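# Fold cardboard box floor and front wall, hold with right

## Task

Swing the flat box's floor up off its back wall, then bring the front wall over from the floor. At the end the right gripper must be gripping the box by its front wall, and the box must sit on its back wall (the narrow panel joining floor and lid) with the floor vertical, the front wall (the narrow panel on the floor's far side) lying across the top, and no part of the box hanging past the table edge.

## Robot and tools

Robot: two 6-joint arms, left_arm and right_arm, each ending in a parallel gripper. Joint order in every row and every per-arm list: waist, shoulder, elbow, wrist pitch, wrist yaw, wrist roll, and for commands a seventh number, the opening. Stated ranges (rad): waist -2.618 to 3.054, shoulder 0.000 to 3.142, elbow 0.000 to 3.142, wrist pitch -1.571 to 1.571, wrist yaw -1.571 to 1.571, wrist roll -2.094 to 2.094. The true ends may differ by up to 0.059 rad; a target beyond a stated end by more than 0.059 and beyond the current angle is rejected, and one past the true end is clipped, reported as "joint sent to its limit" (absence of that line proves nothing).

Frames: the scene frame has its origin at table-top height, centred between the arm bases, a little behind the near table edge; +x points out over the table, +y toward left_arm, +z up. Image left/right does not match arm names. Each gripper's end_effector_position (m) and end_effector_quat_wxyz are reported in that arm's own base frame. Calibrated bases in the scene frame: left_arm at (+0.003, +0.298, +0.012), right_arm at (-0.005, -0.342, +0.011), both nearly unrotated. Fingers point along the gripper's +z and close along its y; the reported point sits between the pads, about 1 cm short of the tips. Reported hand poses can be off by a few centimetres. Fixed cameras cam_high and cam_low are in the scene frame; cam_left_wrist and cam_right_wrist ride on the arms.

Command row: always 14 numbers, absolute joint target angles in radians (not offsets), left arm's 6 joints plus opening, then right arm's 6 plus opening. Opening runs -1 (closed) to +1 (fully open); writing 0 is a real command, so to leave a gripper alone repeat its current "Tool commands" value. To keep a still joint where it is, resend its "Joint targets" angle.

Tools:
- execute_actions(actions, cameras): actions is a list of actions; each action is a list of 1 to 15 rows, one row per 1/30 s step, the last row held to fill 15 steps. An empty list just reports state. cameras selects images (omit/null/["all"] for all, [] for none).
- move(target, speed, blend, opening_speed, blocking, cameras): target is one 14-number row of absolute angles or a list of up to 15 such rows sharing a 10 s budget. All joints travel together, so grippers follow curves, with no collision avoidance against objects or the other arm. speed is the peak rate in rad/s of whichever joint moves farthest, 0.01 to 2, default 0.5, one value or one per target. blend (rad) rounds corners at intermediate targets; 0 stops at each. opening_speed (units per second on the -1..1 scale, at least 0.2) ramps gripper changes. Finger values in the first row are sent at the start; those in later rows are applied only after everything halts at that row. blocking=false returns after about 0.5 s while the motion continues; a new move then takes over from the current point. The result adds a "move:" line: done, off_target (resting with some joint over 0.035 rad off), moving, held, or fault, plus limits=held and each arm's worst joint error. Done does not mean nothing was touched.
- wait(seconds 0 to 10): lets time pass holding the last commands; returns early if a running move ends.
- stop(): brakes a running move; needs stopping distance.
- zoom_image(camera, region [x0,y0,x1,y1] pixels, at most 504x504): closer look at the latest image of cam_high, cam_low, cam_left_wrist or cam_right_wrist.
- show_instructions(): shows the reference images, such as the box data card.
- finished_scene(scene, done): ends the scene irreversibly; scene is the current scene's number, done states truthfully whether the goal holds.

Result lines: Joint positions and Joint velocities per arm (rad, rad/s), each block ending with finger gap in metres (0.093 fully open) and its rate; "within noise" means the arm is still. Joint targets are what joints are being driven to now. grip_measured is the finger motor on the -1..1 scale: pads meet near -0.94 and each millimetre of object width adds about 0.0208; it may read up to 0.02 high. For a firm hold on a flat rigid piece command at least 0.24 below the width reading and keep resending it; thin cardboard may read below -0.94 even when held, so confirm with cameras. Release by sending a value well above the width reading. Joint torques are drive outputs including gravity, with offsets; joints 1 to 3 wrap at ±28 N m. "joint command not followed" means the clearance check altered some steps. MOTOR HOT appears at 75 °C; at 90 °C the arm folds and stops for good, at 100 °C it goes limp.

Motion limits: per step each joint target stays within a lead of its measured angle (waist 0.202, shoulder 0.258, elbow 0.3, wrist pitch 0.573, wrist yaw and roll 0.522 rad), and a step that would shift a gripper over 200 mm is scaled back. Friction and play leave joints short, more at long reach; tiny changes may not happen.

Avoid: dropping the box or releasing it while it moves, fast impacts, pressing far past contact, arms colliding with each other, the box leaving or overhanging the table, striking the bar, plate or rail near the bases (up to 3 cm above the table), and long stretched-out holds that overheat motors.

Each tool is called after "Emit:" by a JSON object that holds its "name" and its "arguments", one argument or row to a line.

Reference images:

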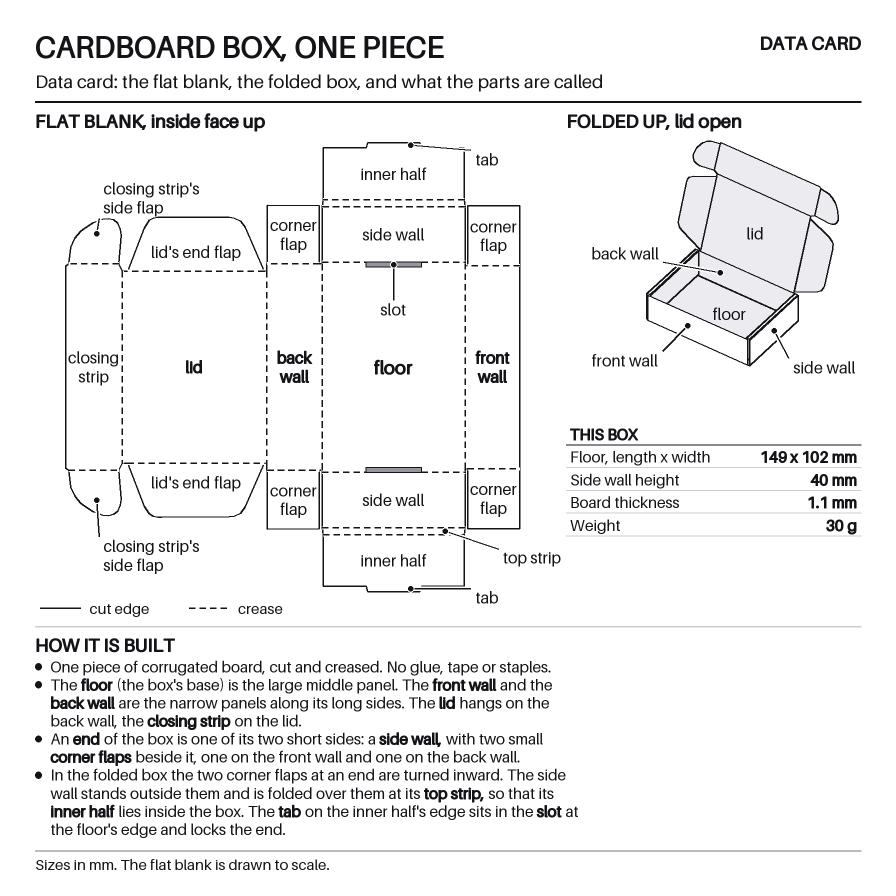

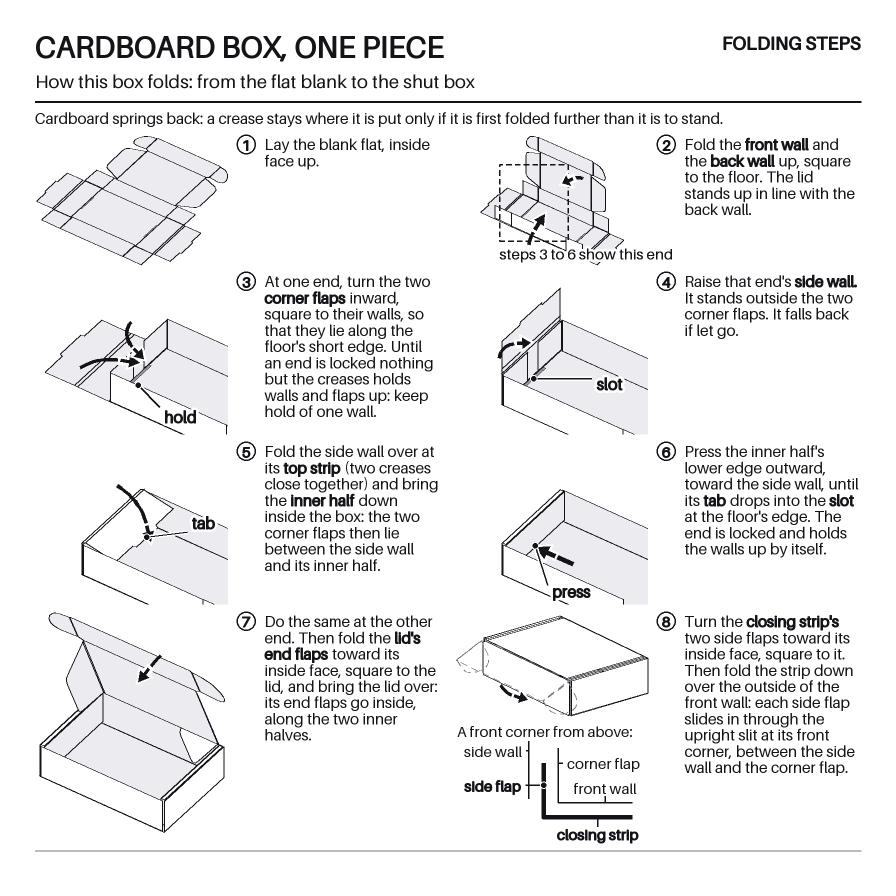

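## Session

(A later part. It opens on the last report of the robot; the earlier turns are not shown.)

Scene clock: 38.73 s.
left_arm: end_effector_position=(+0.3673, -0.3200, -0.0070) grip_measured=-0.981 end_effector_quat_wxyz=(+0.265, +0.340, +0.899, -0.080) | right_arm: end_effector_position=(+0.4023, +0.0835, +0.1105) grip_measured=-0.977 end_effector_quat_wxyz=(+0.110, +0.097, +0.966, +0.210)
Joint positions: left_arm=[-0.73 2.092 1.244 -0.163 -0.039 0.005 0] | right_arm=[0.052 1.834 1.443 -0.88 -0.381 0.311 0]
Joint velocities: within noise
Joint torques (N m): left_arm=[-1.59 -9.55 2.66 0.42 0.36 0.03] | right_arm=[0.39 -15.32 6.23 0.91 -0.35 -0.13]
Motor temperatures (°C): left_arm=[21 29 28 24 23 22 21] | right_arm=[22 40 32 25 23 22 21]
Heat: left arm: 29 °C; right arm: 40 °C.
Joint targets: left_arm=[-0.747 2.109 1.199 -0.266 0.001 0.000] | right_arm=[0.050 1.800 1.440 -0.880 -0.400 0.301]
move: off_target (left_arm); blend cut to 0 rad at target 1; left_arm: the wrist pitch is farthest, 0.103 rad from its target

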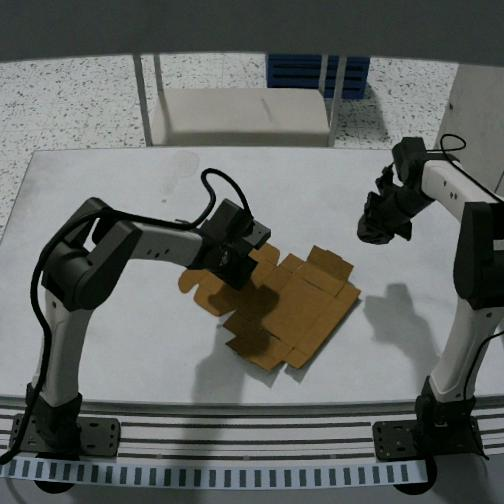

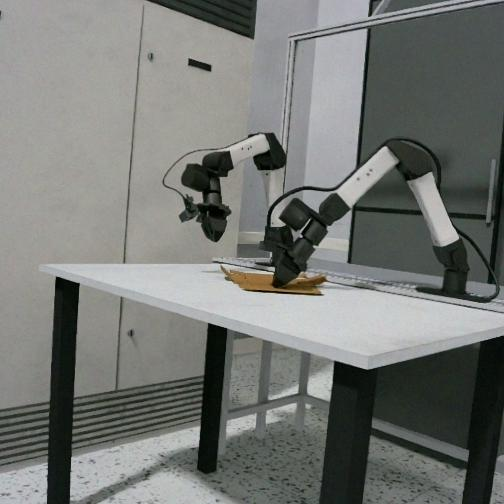

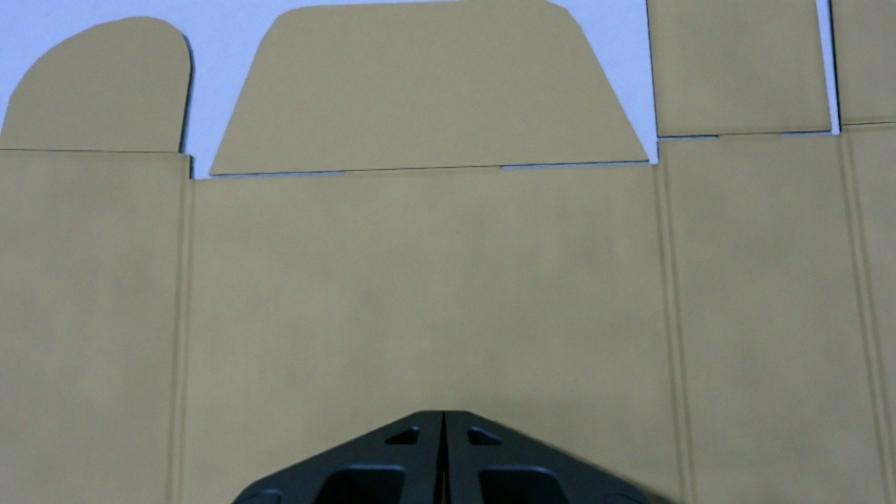

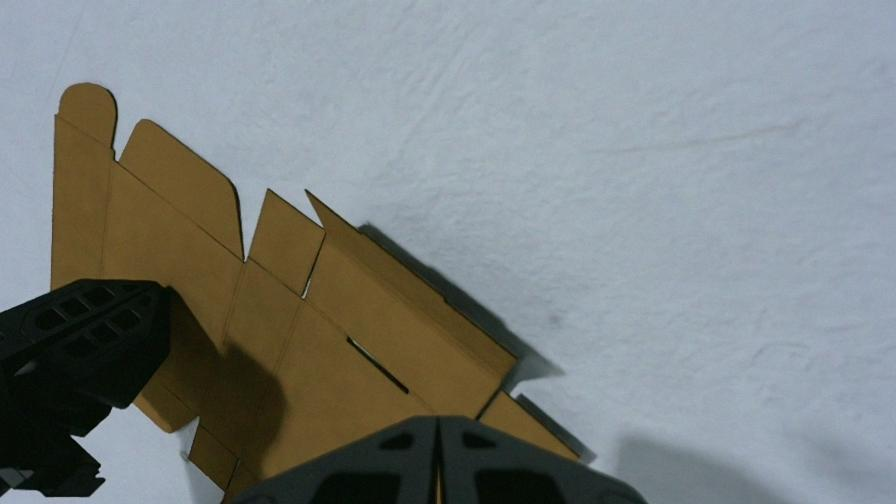

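Emit:
{"name": "move", "arguments": {
  "target": [
    [-0.7167,2.20,1.36,-0.327,0,0,-1,0.30,1.65,1.1,-0.4,0,0,-1],
    [-0.7167,2.20,1.36,-0.327,0,0,-1,0.622,1.70,0.918,-0.23,0,0,-1]
  ],
  "speed": 0.5,
  "blend": 0.05
}}

Scene clock: 47.33 s.
left_arm: end_effector_position=(+0.3763, -0.3295, -0.0067) grip_measured=-0.981 end_effector_quat_wxyz=(+0.244, +0.343, +0.903, -0.084) | right_arm: end_effector_position=(+0.3244, +0.2328, +0.0443) grip_measured=-0.977 end_effector_quat_wxyz=(+0.261, -0.290, +0.916, +0.090)
Joint positions: left_arm=[-0.724 2.147 1.359 -0.26 -0.015 0.005 0] | right_arm=[0.618 1.693 0.931 -0.25 -0.011 0.009 0]
Joint velocities: within noise
Joint torques (N m): left_arm=[0.62 -6.91 6.53 0.68 0.11 0.02] | right_arm=[0.92 -9.29 5.29 1.66 0.18 -0.1]
Motor temperatures (°C): left_arm=[21 31 28 24 23 22 21] | right_arm=[22 42 33 25 23 22 22]
Heat: left arm: 31 °C; right arm: 42 °C.
Joint targets: left_arm=[-0.716 2.200 1.361 -0.328 -0.001 0.000] | right_arm=[0.622 1.700 0.919 -0.231 0.000 -0.001]
move: off_target (left_arm); left_arm: the wrist pitch is farthest, 0.067 rad from its target

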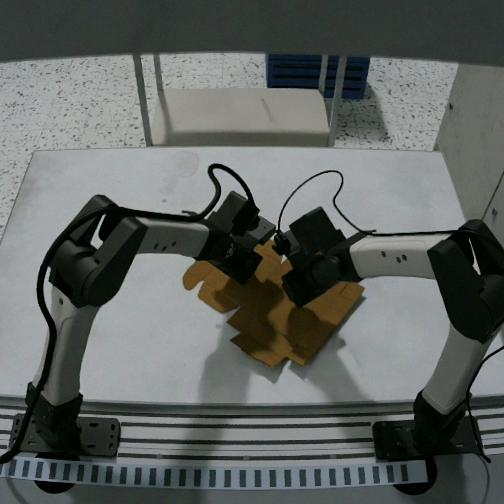

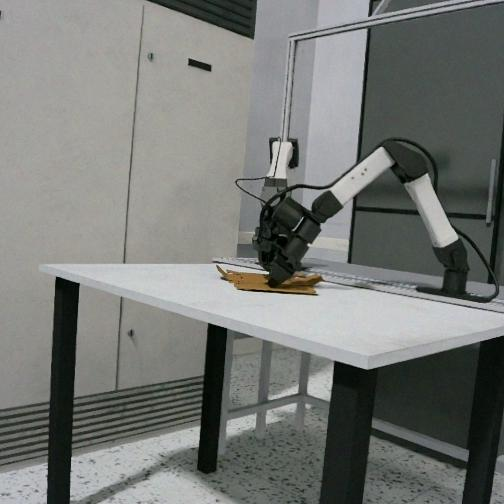

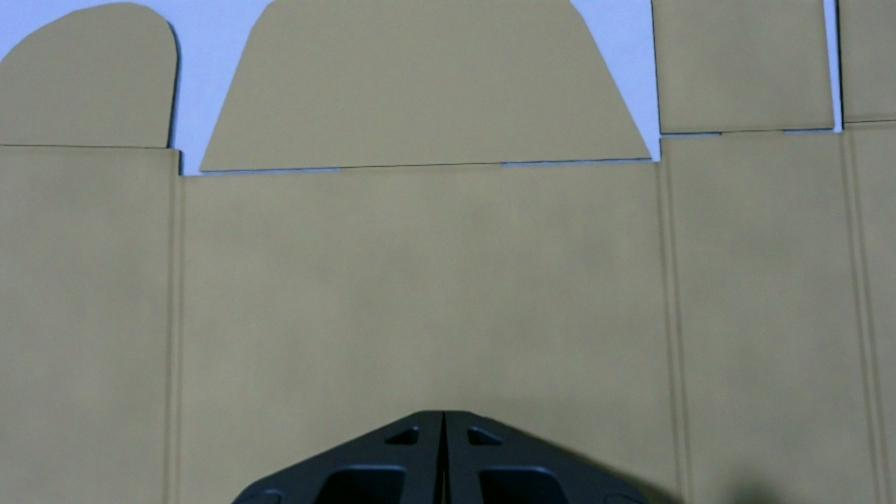

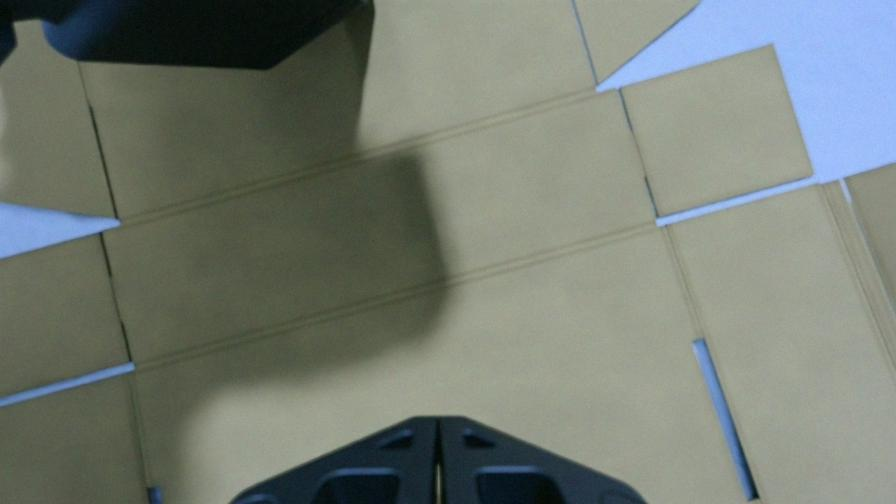

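Emit:
{"name": "move", "arguments": {
  "target": [-0.7167,2.19,1.3603,-0.3271,0,0,-1,0.622,1.8736,0.9184,-0.2293,0,0,-1],
  "speed": 0.2
}}

Emit:
{"name": "move", "arguments": {
  "target": [
    [-0.7412,2.22,1.4087,-0.3464,0,0,-1,0.4889,1.9393,1.0084,-0.2536,0,0,-1],
    [-0.7687,2.26,1.4741,-0.3732,0,0,-1,0.4017,2.0455,1.1645,-0.3035,0,0,-1],
    [-0.795,2.295,1.5355,-0.3986,0,0,-1,0.3611,2.1604,1.3459,-0.37,0,0,-1]
  ],
  "speed": 0.1,
  "blend": 0.03
}}

Scene clock: 53.83 s.
left_arm: end_effector_position=(+0.3763, -0.3295, -0.0067) grip_measured=-0.981 end_effector_quat_wxyz=(+0.244, +0.343, +0.903, -0.084) | right_arm: end_effector_position=(+0.3194, +0.2293, +0.0102) grip_measured=-0.977 end_effector_quat_wxyz=(+0.222, -0.293, +0.927, +0.078)
Joint positions: left_arm=[-0.724 2.147 1.359 -0.26 -0.015 0.005 0] | right_arm=[0.618 1.786 0.931 -0.241 -0.011 0.009 0]
Joint velocities: within noise
Joint torques (N m): left_arm=[0.54 -7.84 6.5 0.71 0.12 0.02] | right_arm=[0.92 -1.78 4.86 1.4 0.17 -0.09]
Motor temperatures (°C): left_arm=[21 31 28 24 23 22 21] | right_arm=[22 42 32 26 22 22 22]
Heat: left arm: 31 °C; right arm: 42 °C.
Joint targets: left_arm=[-0.717 2.190 1.360 -0.327 0.000 0.000] | right_arm=[0.622 1.873 0.918 -0.230 0.000 0.000]
move: off_target (left_arm, right_arm); left_arm: the wrist pitch is farthest, 0.067 rad from its target; right_arm: the shoulder is farthest, 0.087 rad from its target

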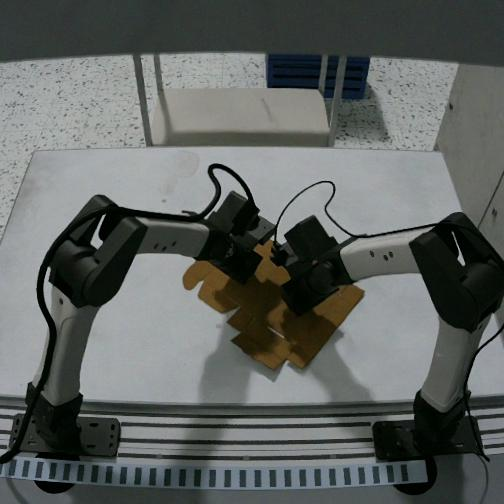

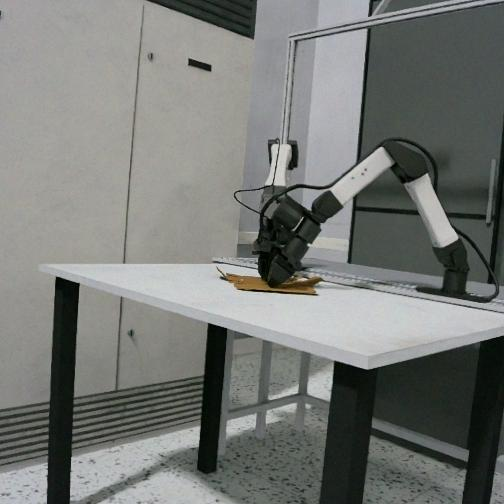

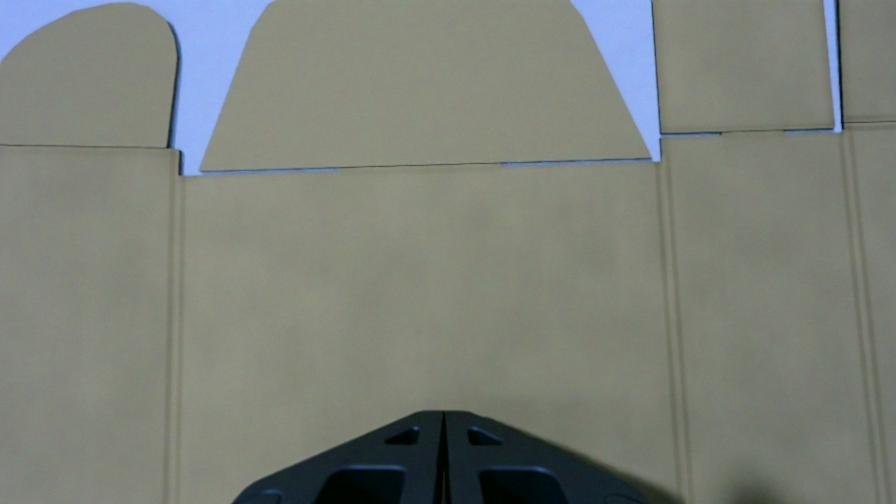

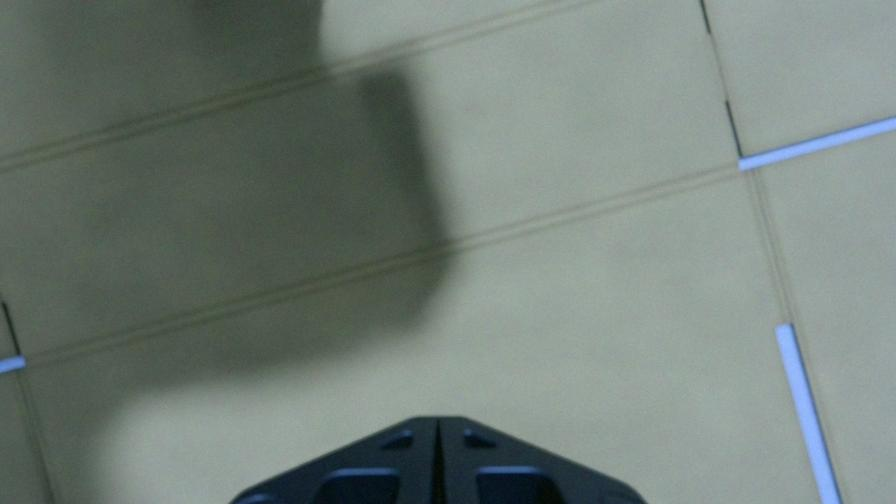

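Scene clock: 58.83 s.
left_arm: end_effector_position=(+0.3944, -0.3527, -0.0067) grip_measured=-0.981 end_effector_quat_wxyz=(+0.253, +0.349, +0.901, -0.056) | right_arm: end_effector_position=(+0.4598, +0.1795, +0.0158) grip_measured=-0.977 end_effector_quat_wxyz=(+0.253, -0.178, +0.949, +0.059)
Joint positions: left_arm=[-0.756 2.247 1.529 -0.335 -0.084 0.005 0] | right_arm=[0.363 2.082 1.354 -0.317 -0.026 0 0]
Joint velocities: within noise
Joint torques (N m): left_arm=[-3.37 -8.2 7.16 0.74 0.74 0.01] | right_arm=[0.34 -6.34 5.63 0.78 0.23 -0.09]
Motor temperatures (°C): left_arm=[21 31 28 24 23 22 21] | right_arm=[22 41 32 26 22 22 22]
Heat: left arm: 31 °C; right arm: 41 °C.
Joint targets: left_arm=[-0.795 2.296 1.535 -0.398 0.000 0.000] | right_arm=[0.361 2.161 1.346 -0.370 -0.009 -0.009]
move: off_target (left_arm, right_arm); left_arm: the wrist yaw is farthest, 0.084 rad from its target; right_arm: the shoulder is farthest, 0.078 rad from its target

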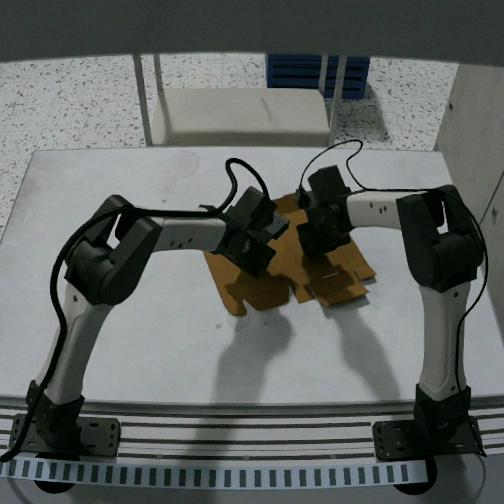

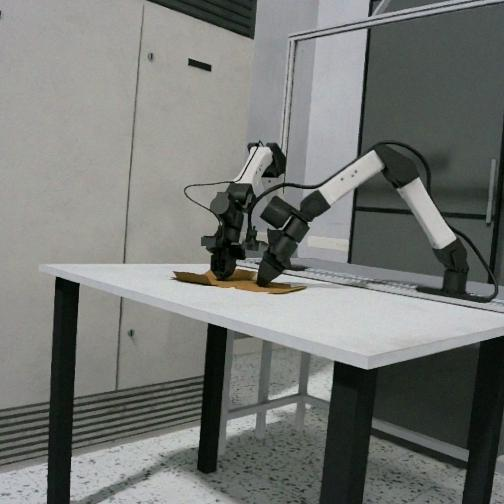

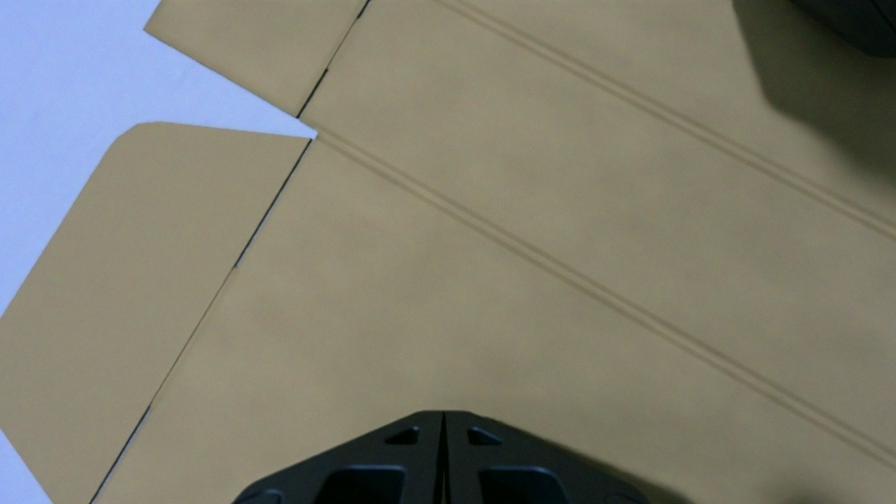

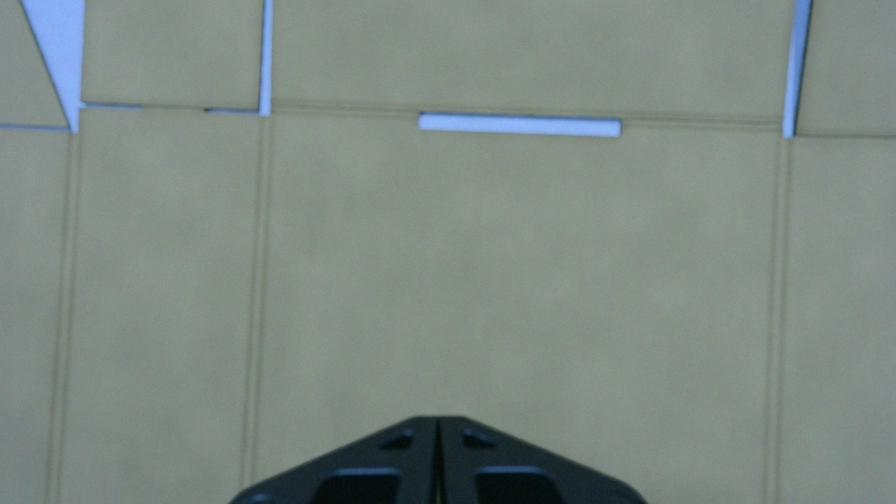

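Emit:
{"name": "move", "arguments": {
  "target": [-0.815,2.165,1.31,-0.305,0.0,0.0,-1,0.44,2.05,1.251,-0.377,0,0,-1],
  "speed": 0.08
}}

Scene clock: 69.60 s.
left_arm: end_effector_position=(+0.3585, -0.3547, -0.0070) grip_measured=-0.981 end_effector_quat_wxyz=(+0.258, +0.369, +0.889, -0.082) | right_arm: end_effector_position=(+0.4466, +0.1892, +0.0150) grip_measured=-0.977 end_effector_quat_wxyz=(+0.262, -0.193, +0.945, +0.038)
Joint positions: left_arm=[-0.796 2.152 1.351 -0.225 -0.048 0.005 0] | right_arm=[0.412 2.05 1.294 -0.279 0.033 0 0]
Joint velocities: within noise
Joint torques (N m): left_arm=[-1.84 -10.58 3.08 0.6 0.4 0.03] | right_arm=[3.21 -13.75 2.85 0.29 -0.17 0]
Motor temperatures (°C): left_arm=[21 32 28 24 23 22 21] | right_arm=[22 40 32 26 22 22 22]
Heat: left arm: 32 °C; right arm: 40 °C.
Joint targets: left_arm=[-0.816 2.165 1.309 -0.305 0.000 0.000] | right_arm=[0.441 2.051 1.251 -0.377 0.008 0.000]
move: off_target (left_arm, right_arm); left_arm: the wrist pitch is farthest, 0.080 rad from its target; right_arm: the wrist pitch is farthest, 0.098 rad from its target

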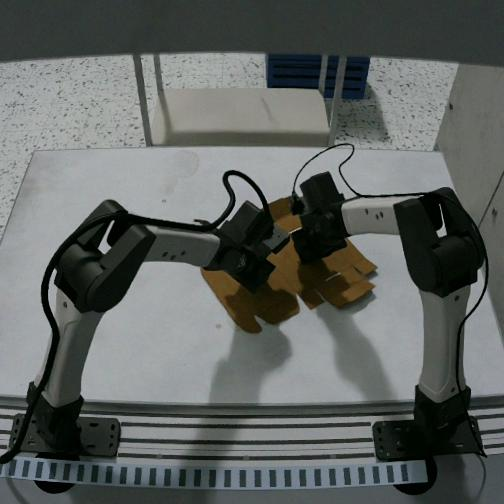

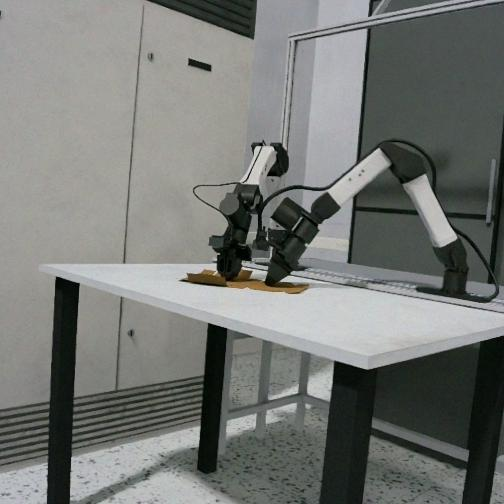

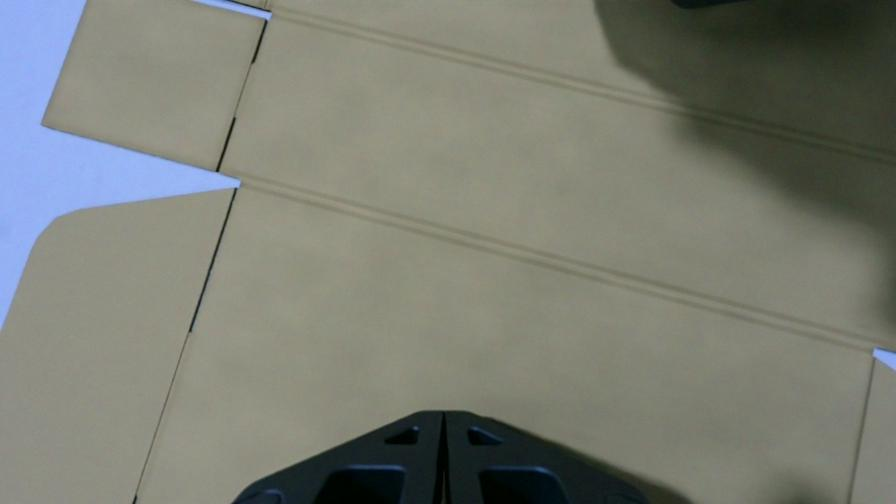

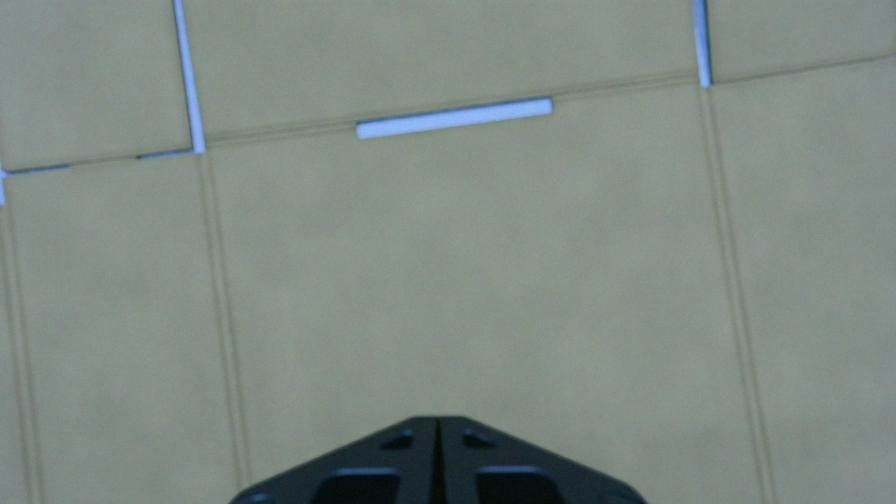

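Emit:
{"name": "move", "arguments": {
  "target": [-0.855,2.106,1.2555,-0.2845,0.0,0.0,-1,0.467,1.985,1.191,-0.358,0,0,-1],
  "speed": 0.06
}}

Scene clock: 72.90 s.
left_arm: end_effector_position=(+0.3340, -0.3553, -0.0064) grip_measured=-0.981 end_effector_quat_wxyz=(+0.249, +0.387, +0.884, -0.084) | right_arm: end_effector_position=(+0.4260, +0.1916, +0.0148) grip_measured=-0.977 end_effector_quat_wxyz=(+0.254, -0.205, +0.944, +0.039)
Joint positions: left_arm=[-0.833 2.104 1.285 -0.223 -0.048 0.005 0] | right_arm=[0.435 1.999 1.225 -0.277 0.035 0 0]
Joint velocities: within noise
Joint torques (N m): left_arm=[-1.91 -11.03 4 0.78 0.41 0.04] | right_arm=[3.38 -14.82 3.45 0.45 -0.26 0]
Motor temperatures (°C): left_arm=[21 33 28 24 23 22 21] | right_arm=[22 41 32 25 22 22 22]
Heat: left arm: 33 °C; right arm: 41 °C.
Joint targets: left_arm=[-0.855 2.107 1.256 -0.284 -0.001 0.000] | right_arm=[0.466 1.984 1.191 -0.359 0.002 0.000]
move: off_target (left_arm, right_arm); left_arm: the wrist pitch is farthest, 0.061 rad from its target; right_arm: the wrist pitch is farthest, 0.081 rad from its target

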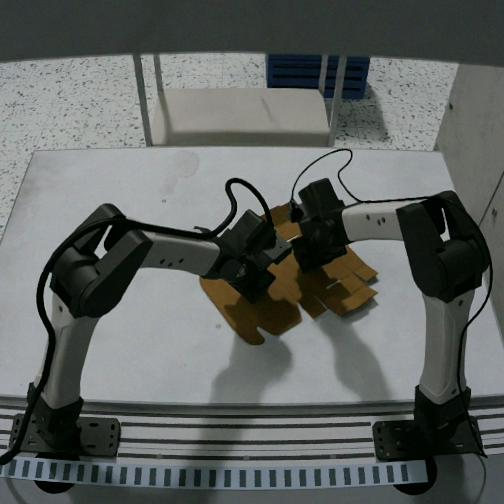

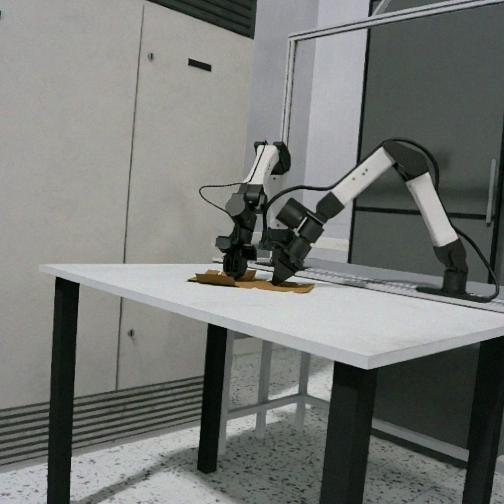

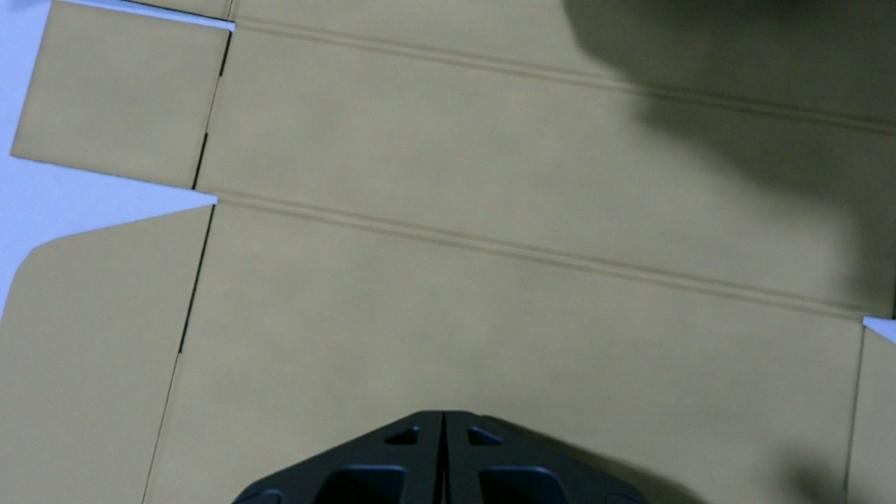

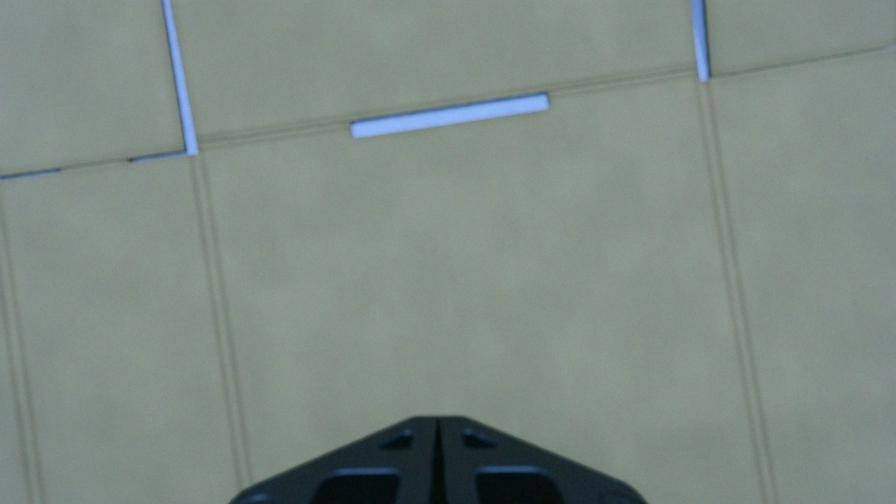

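Emit:
{"name": "move", "arguments": {
  "target": [-0.893,2.075,1.21,-0.27,0.0,0.0,-1,0.446,1.93,1.11,-0.335,0,0,-1],
  "speed": 0.06
}}

Scene clock: 75.53 s.
left_arm: end_effector_position=(+0.3113, -0.3612, -0.0059) grip_measured=-0.981 end_effector_quat_wxyz=(+0.241, +0.407, +0.877, -0.089) | right_arm: end_effector_position=(+0.4063, +0.1873, +0.0140) grip_measured=-0.977 end_effector_quat_wxyz=(+0.246, -0.209, +0.945, +0.044)
Joint positions: left_arm=[-0.874 2.074 1.244 -0.223 -0.042 0.005 0] | right_arm=[0.44 1.943 1.145 -0.268 0.021 0 0]
Joint velocities: within noise
Joint torques (N m): left_arm=[-1.63 -10.95 3.55 0.88 0.36 0.02] | right_arm=[1.18 -13.79 3.32 0.59 -0.14 -0.01]
Motor temperatures (°C): left_arm=[21 33 28 24 23 22 21] | right_arm=[22 42 32 25 22 22 22]
Heat: left arm: 33 °C; right arm: 42 °C.
Joint targets: left_arm=[-0.892 2.074 1.210 -0.271 0.001 0.000] | right_arm=[0.447 1.930 1.110 -0.335 0.000 0.000]
move: off_target (left_arm, right_arm); left_arm: the wrist pitch is farthest, 0.047 rad from its target; right_arm: the wrist pitch is farthest, 0.067 rad from its target

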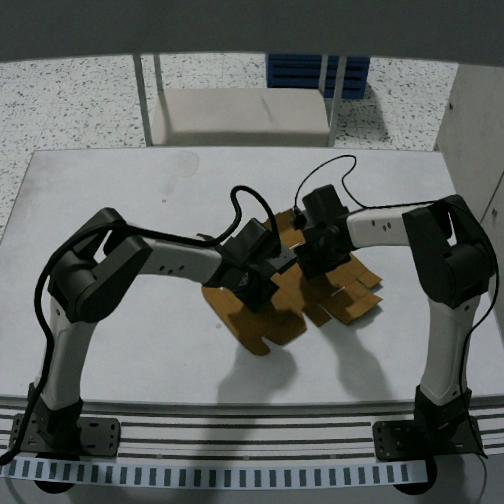

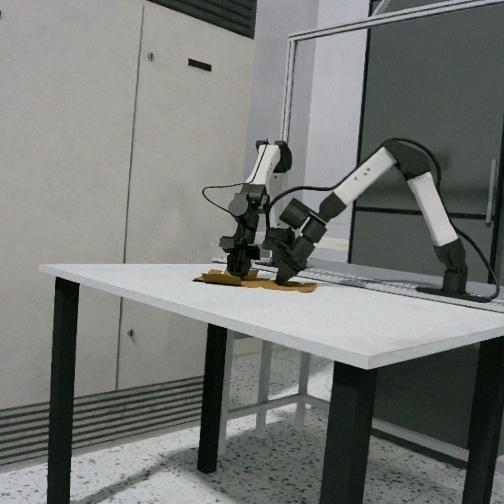

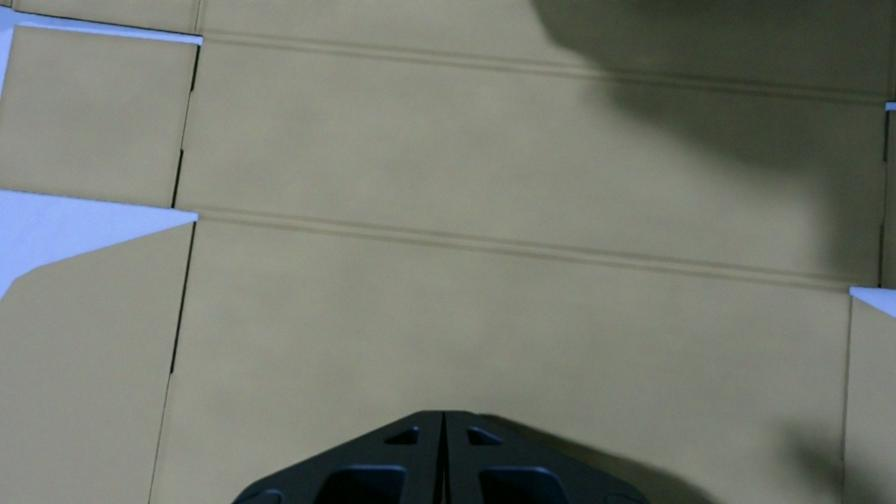

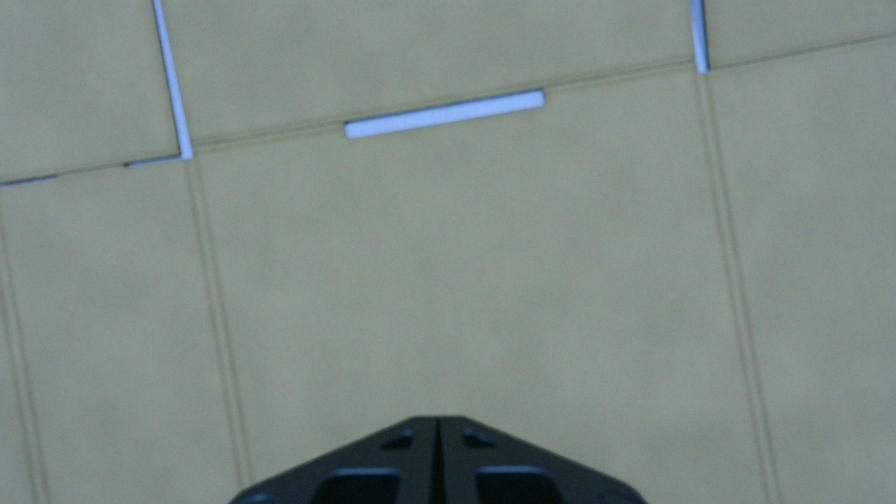

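Emit:
{"name": "move", "arguments": {
  "target": [
    [-0.88,1.9,1.21,-0.23,0,0,-1,0.44,1.75,1.11,-0.28,0,0,-1],
    [-0.90,2.1,1.6,-0.2,0,0,-1,0.0,2.06,1.656,-0.842,-0.578,-0.34,-0.2],
    [-0.91,2.34,1.785,-0.195,0,0,-1,-0.022,2.134,1.656,-0.842,-0.578,-0.34,-0.2]
  ],
  "speed": 0.5,
  "opening_speed": 1
}}

Scene clock: 86.63 s.
left_arm: end_effector_position=(+0.3703, -0.4830, +0.0470) grip_measured=-0.981 end_effector_quat_wxyz=(+0.337, +0.412, +0.830, -0.164) | right_arm: end_effector_position=(+0.4626, +0.0799, +0.0733) grip_measured=-0.202 end_effector_quat_wxyz=(+0.180, -0.180, +0.935, +0.246)
Joint positions: left_arm=[-0.917 2.331 1.753 -0.223 -0.002 0.005 0] | right_arm=[-0.02 2.107 1.63 -0.81 -0.559 -0.32 0.036]
Joint velocities: within noise
Joint torques (N m): left_arm=[-0.58 -12.9 9.69 2.01 0.11 0.04] | right_arm=[0.42 -11.96 8.36 0.49 -0.5 -0.13]
Motor temperatures (°C): left_arm=[21 35 29 25 23 22 21] | right_arm=[22 42 32 25 22 22 22]
Heat: left arm: 35 °C; right arm: 42 °C.
Joint targets: left_arm=[-0.923 2.341 1.785 -0.196 0.008 0.000] | right_arm=[-0.022 2.133 1.656 -0.842 -0.579 -0.330]
move: done

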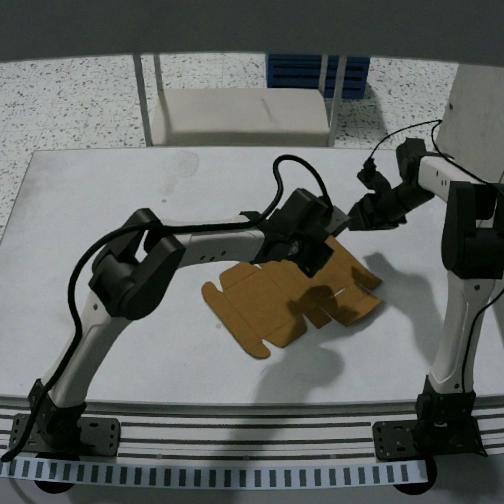

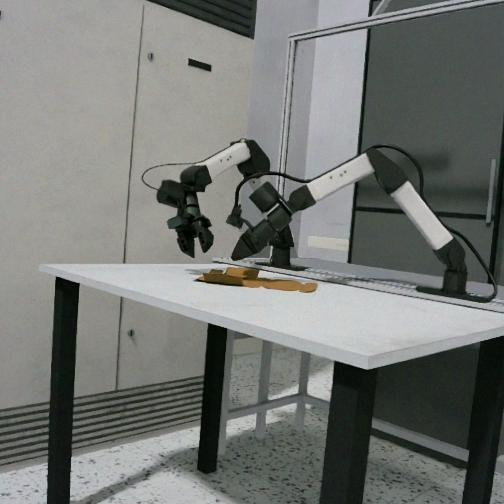

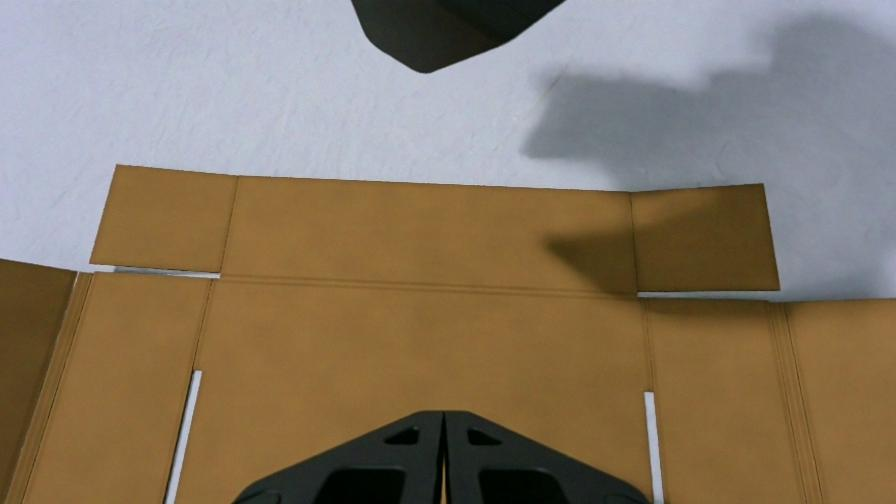

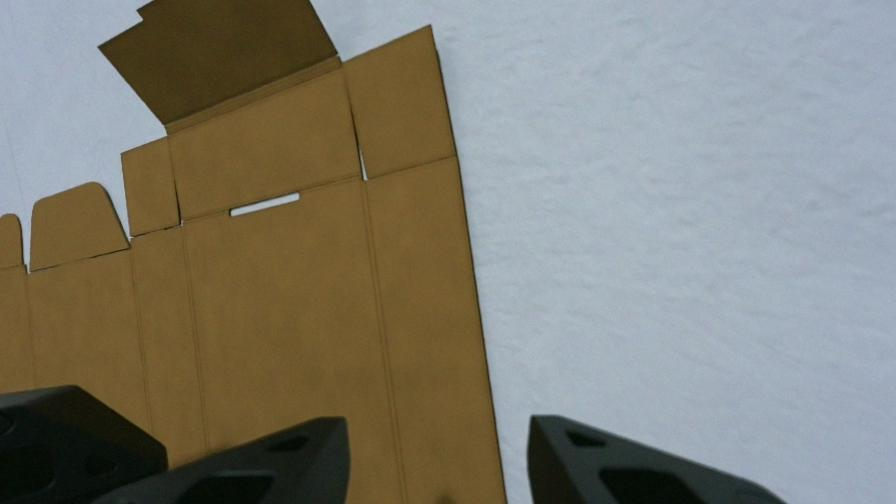

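Emit:
{"name": "move", "arguments": {
  "target": [-0.91,2.53,1.785,-0.195,0,0,-1,-0.022,2.185,1.60,-0.75,-0.578,-0.34,-0.2],
  "speed": 0.25
}}

Scene clock: 95.57 s.
left_arm: end_effector_position=(+0.3776, -0.4917, -0.0062) grip_measured=-0.981 end_effector_quat_wxyz=(+0.329, +0.409, +0.836, -0.160) | right_arm: end_effector_position=(+0.4662, +0.0798, +0.0489) grip_measured=-0.202 end_effector_quat_wxyz=(+0.174, -0.183, +0.936, +0.247)
Joint positions: left_arm=[-0.917 2.468 1.79 -0.143 -0.006 -0.004 0] | right_arm=[-0.02 2.157 1.613 -0.758 -0.559 -0.329 0.036]
Joint velocities: within noise
Joint torques (N m): left_arm=[0.46 -8.75 6.63 1.21 0.04 0.03] | right_arm=[0.38 -12.15 5.16 0.89 -0.49 -0.13]
Motor temperatures (°C): left_arm=[21 37 30 26 23 22 21] | right_arm=[22 44 33 25 22 22 22]
Heat: left arm: 37 °C; right arm: 44 °C.
Joint targets: left_arm=[-0.910 2.530 1.785 -0.194 -0.003 -0.009] | right_arm=[-0.022 2.185 1.600 -0.750 -0.578 -0.340]
move: off_target (left_arm); left_arm: the shoulder is farthest, 0.062 rad from its target

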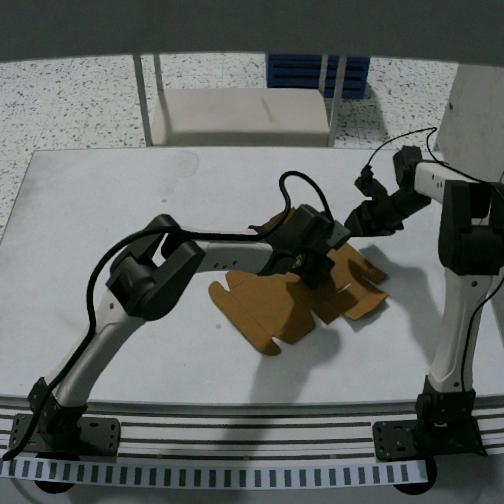

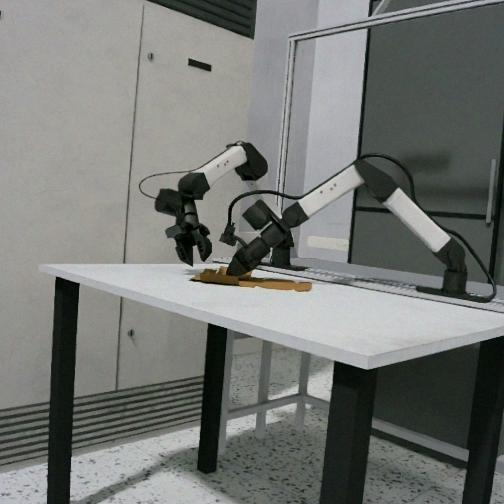

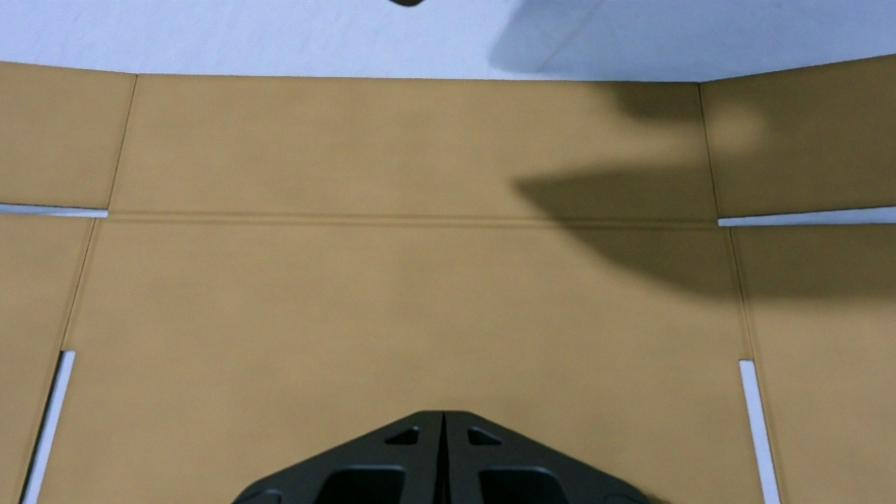

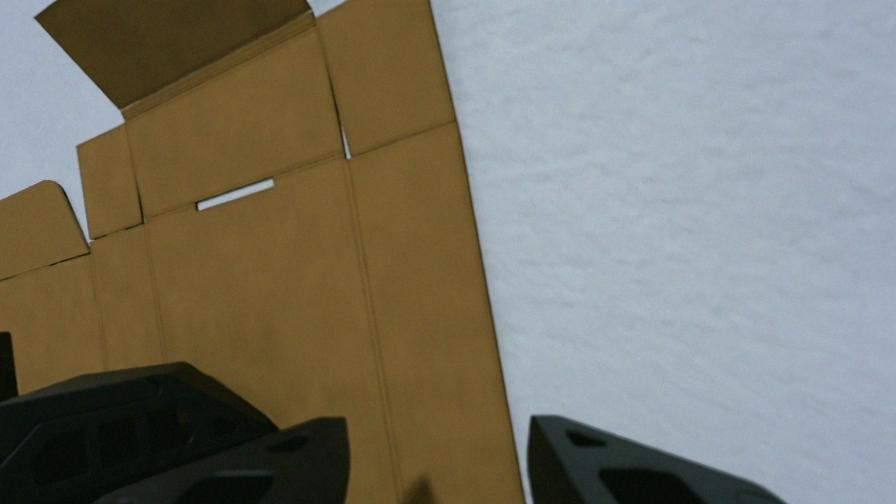

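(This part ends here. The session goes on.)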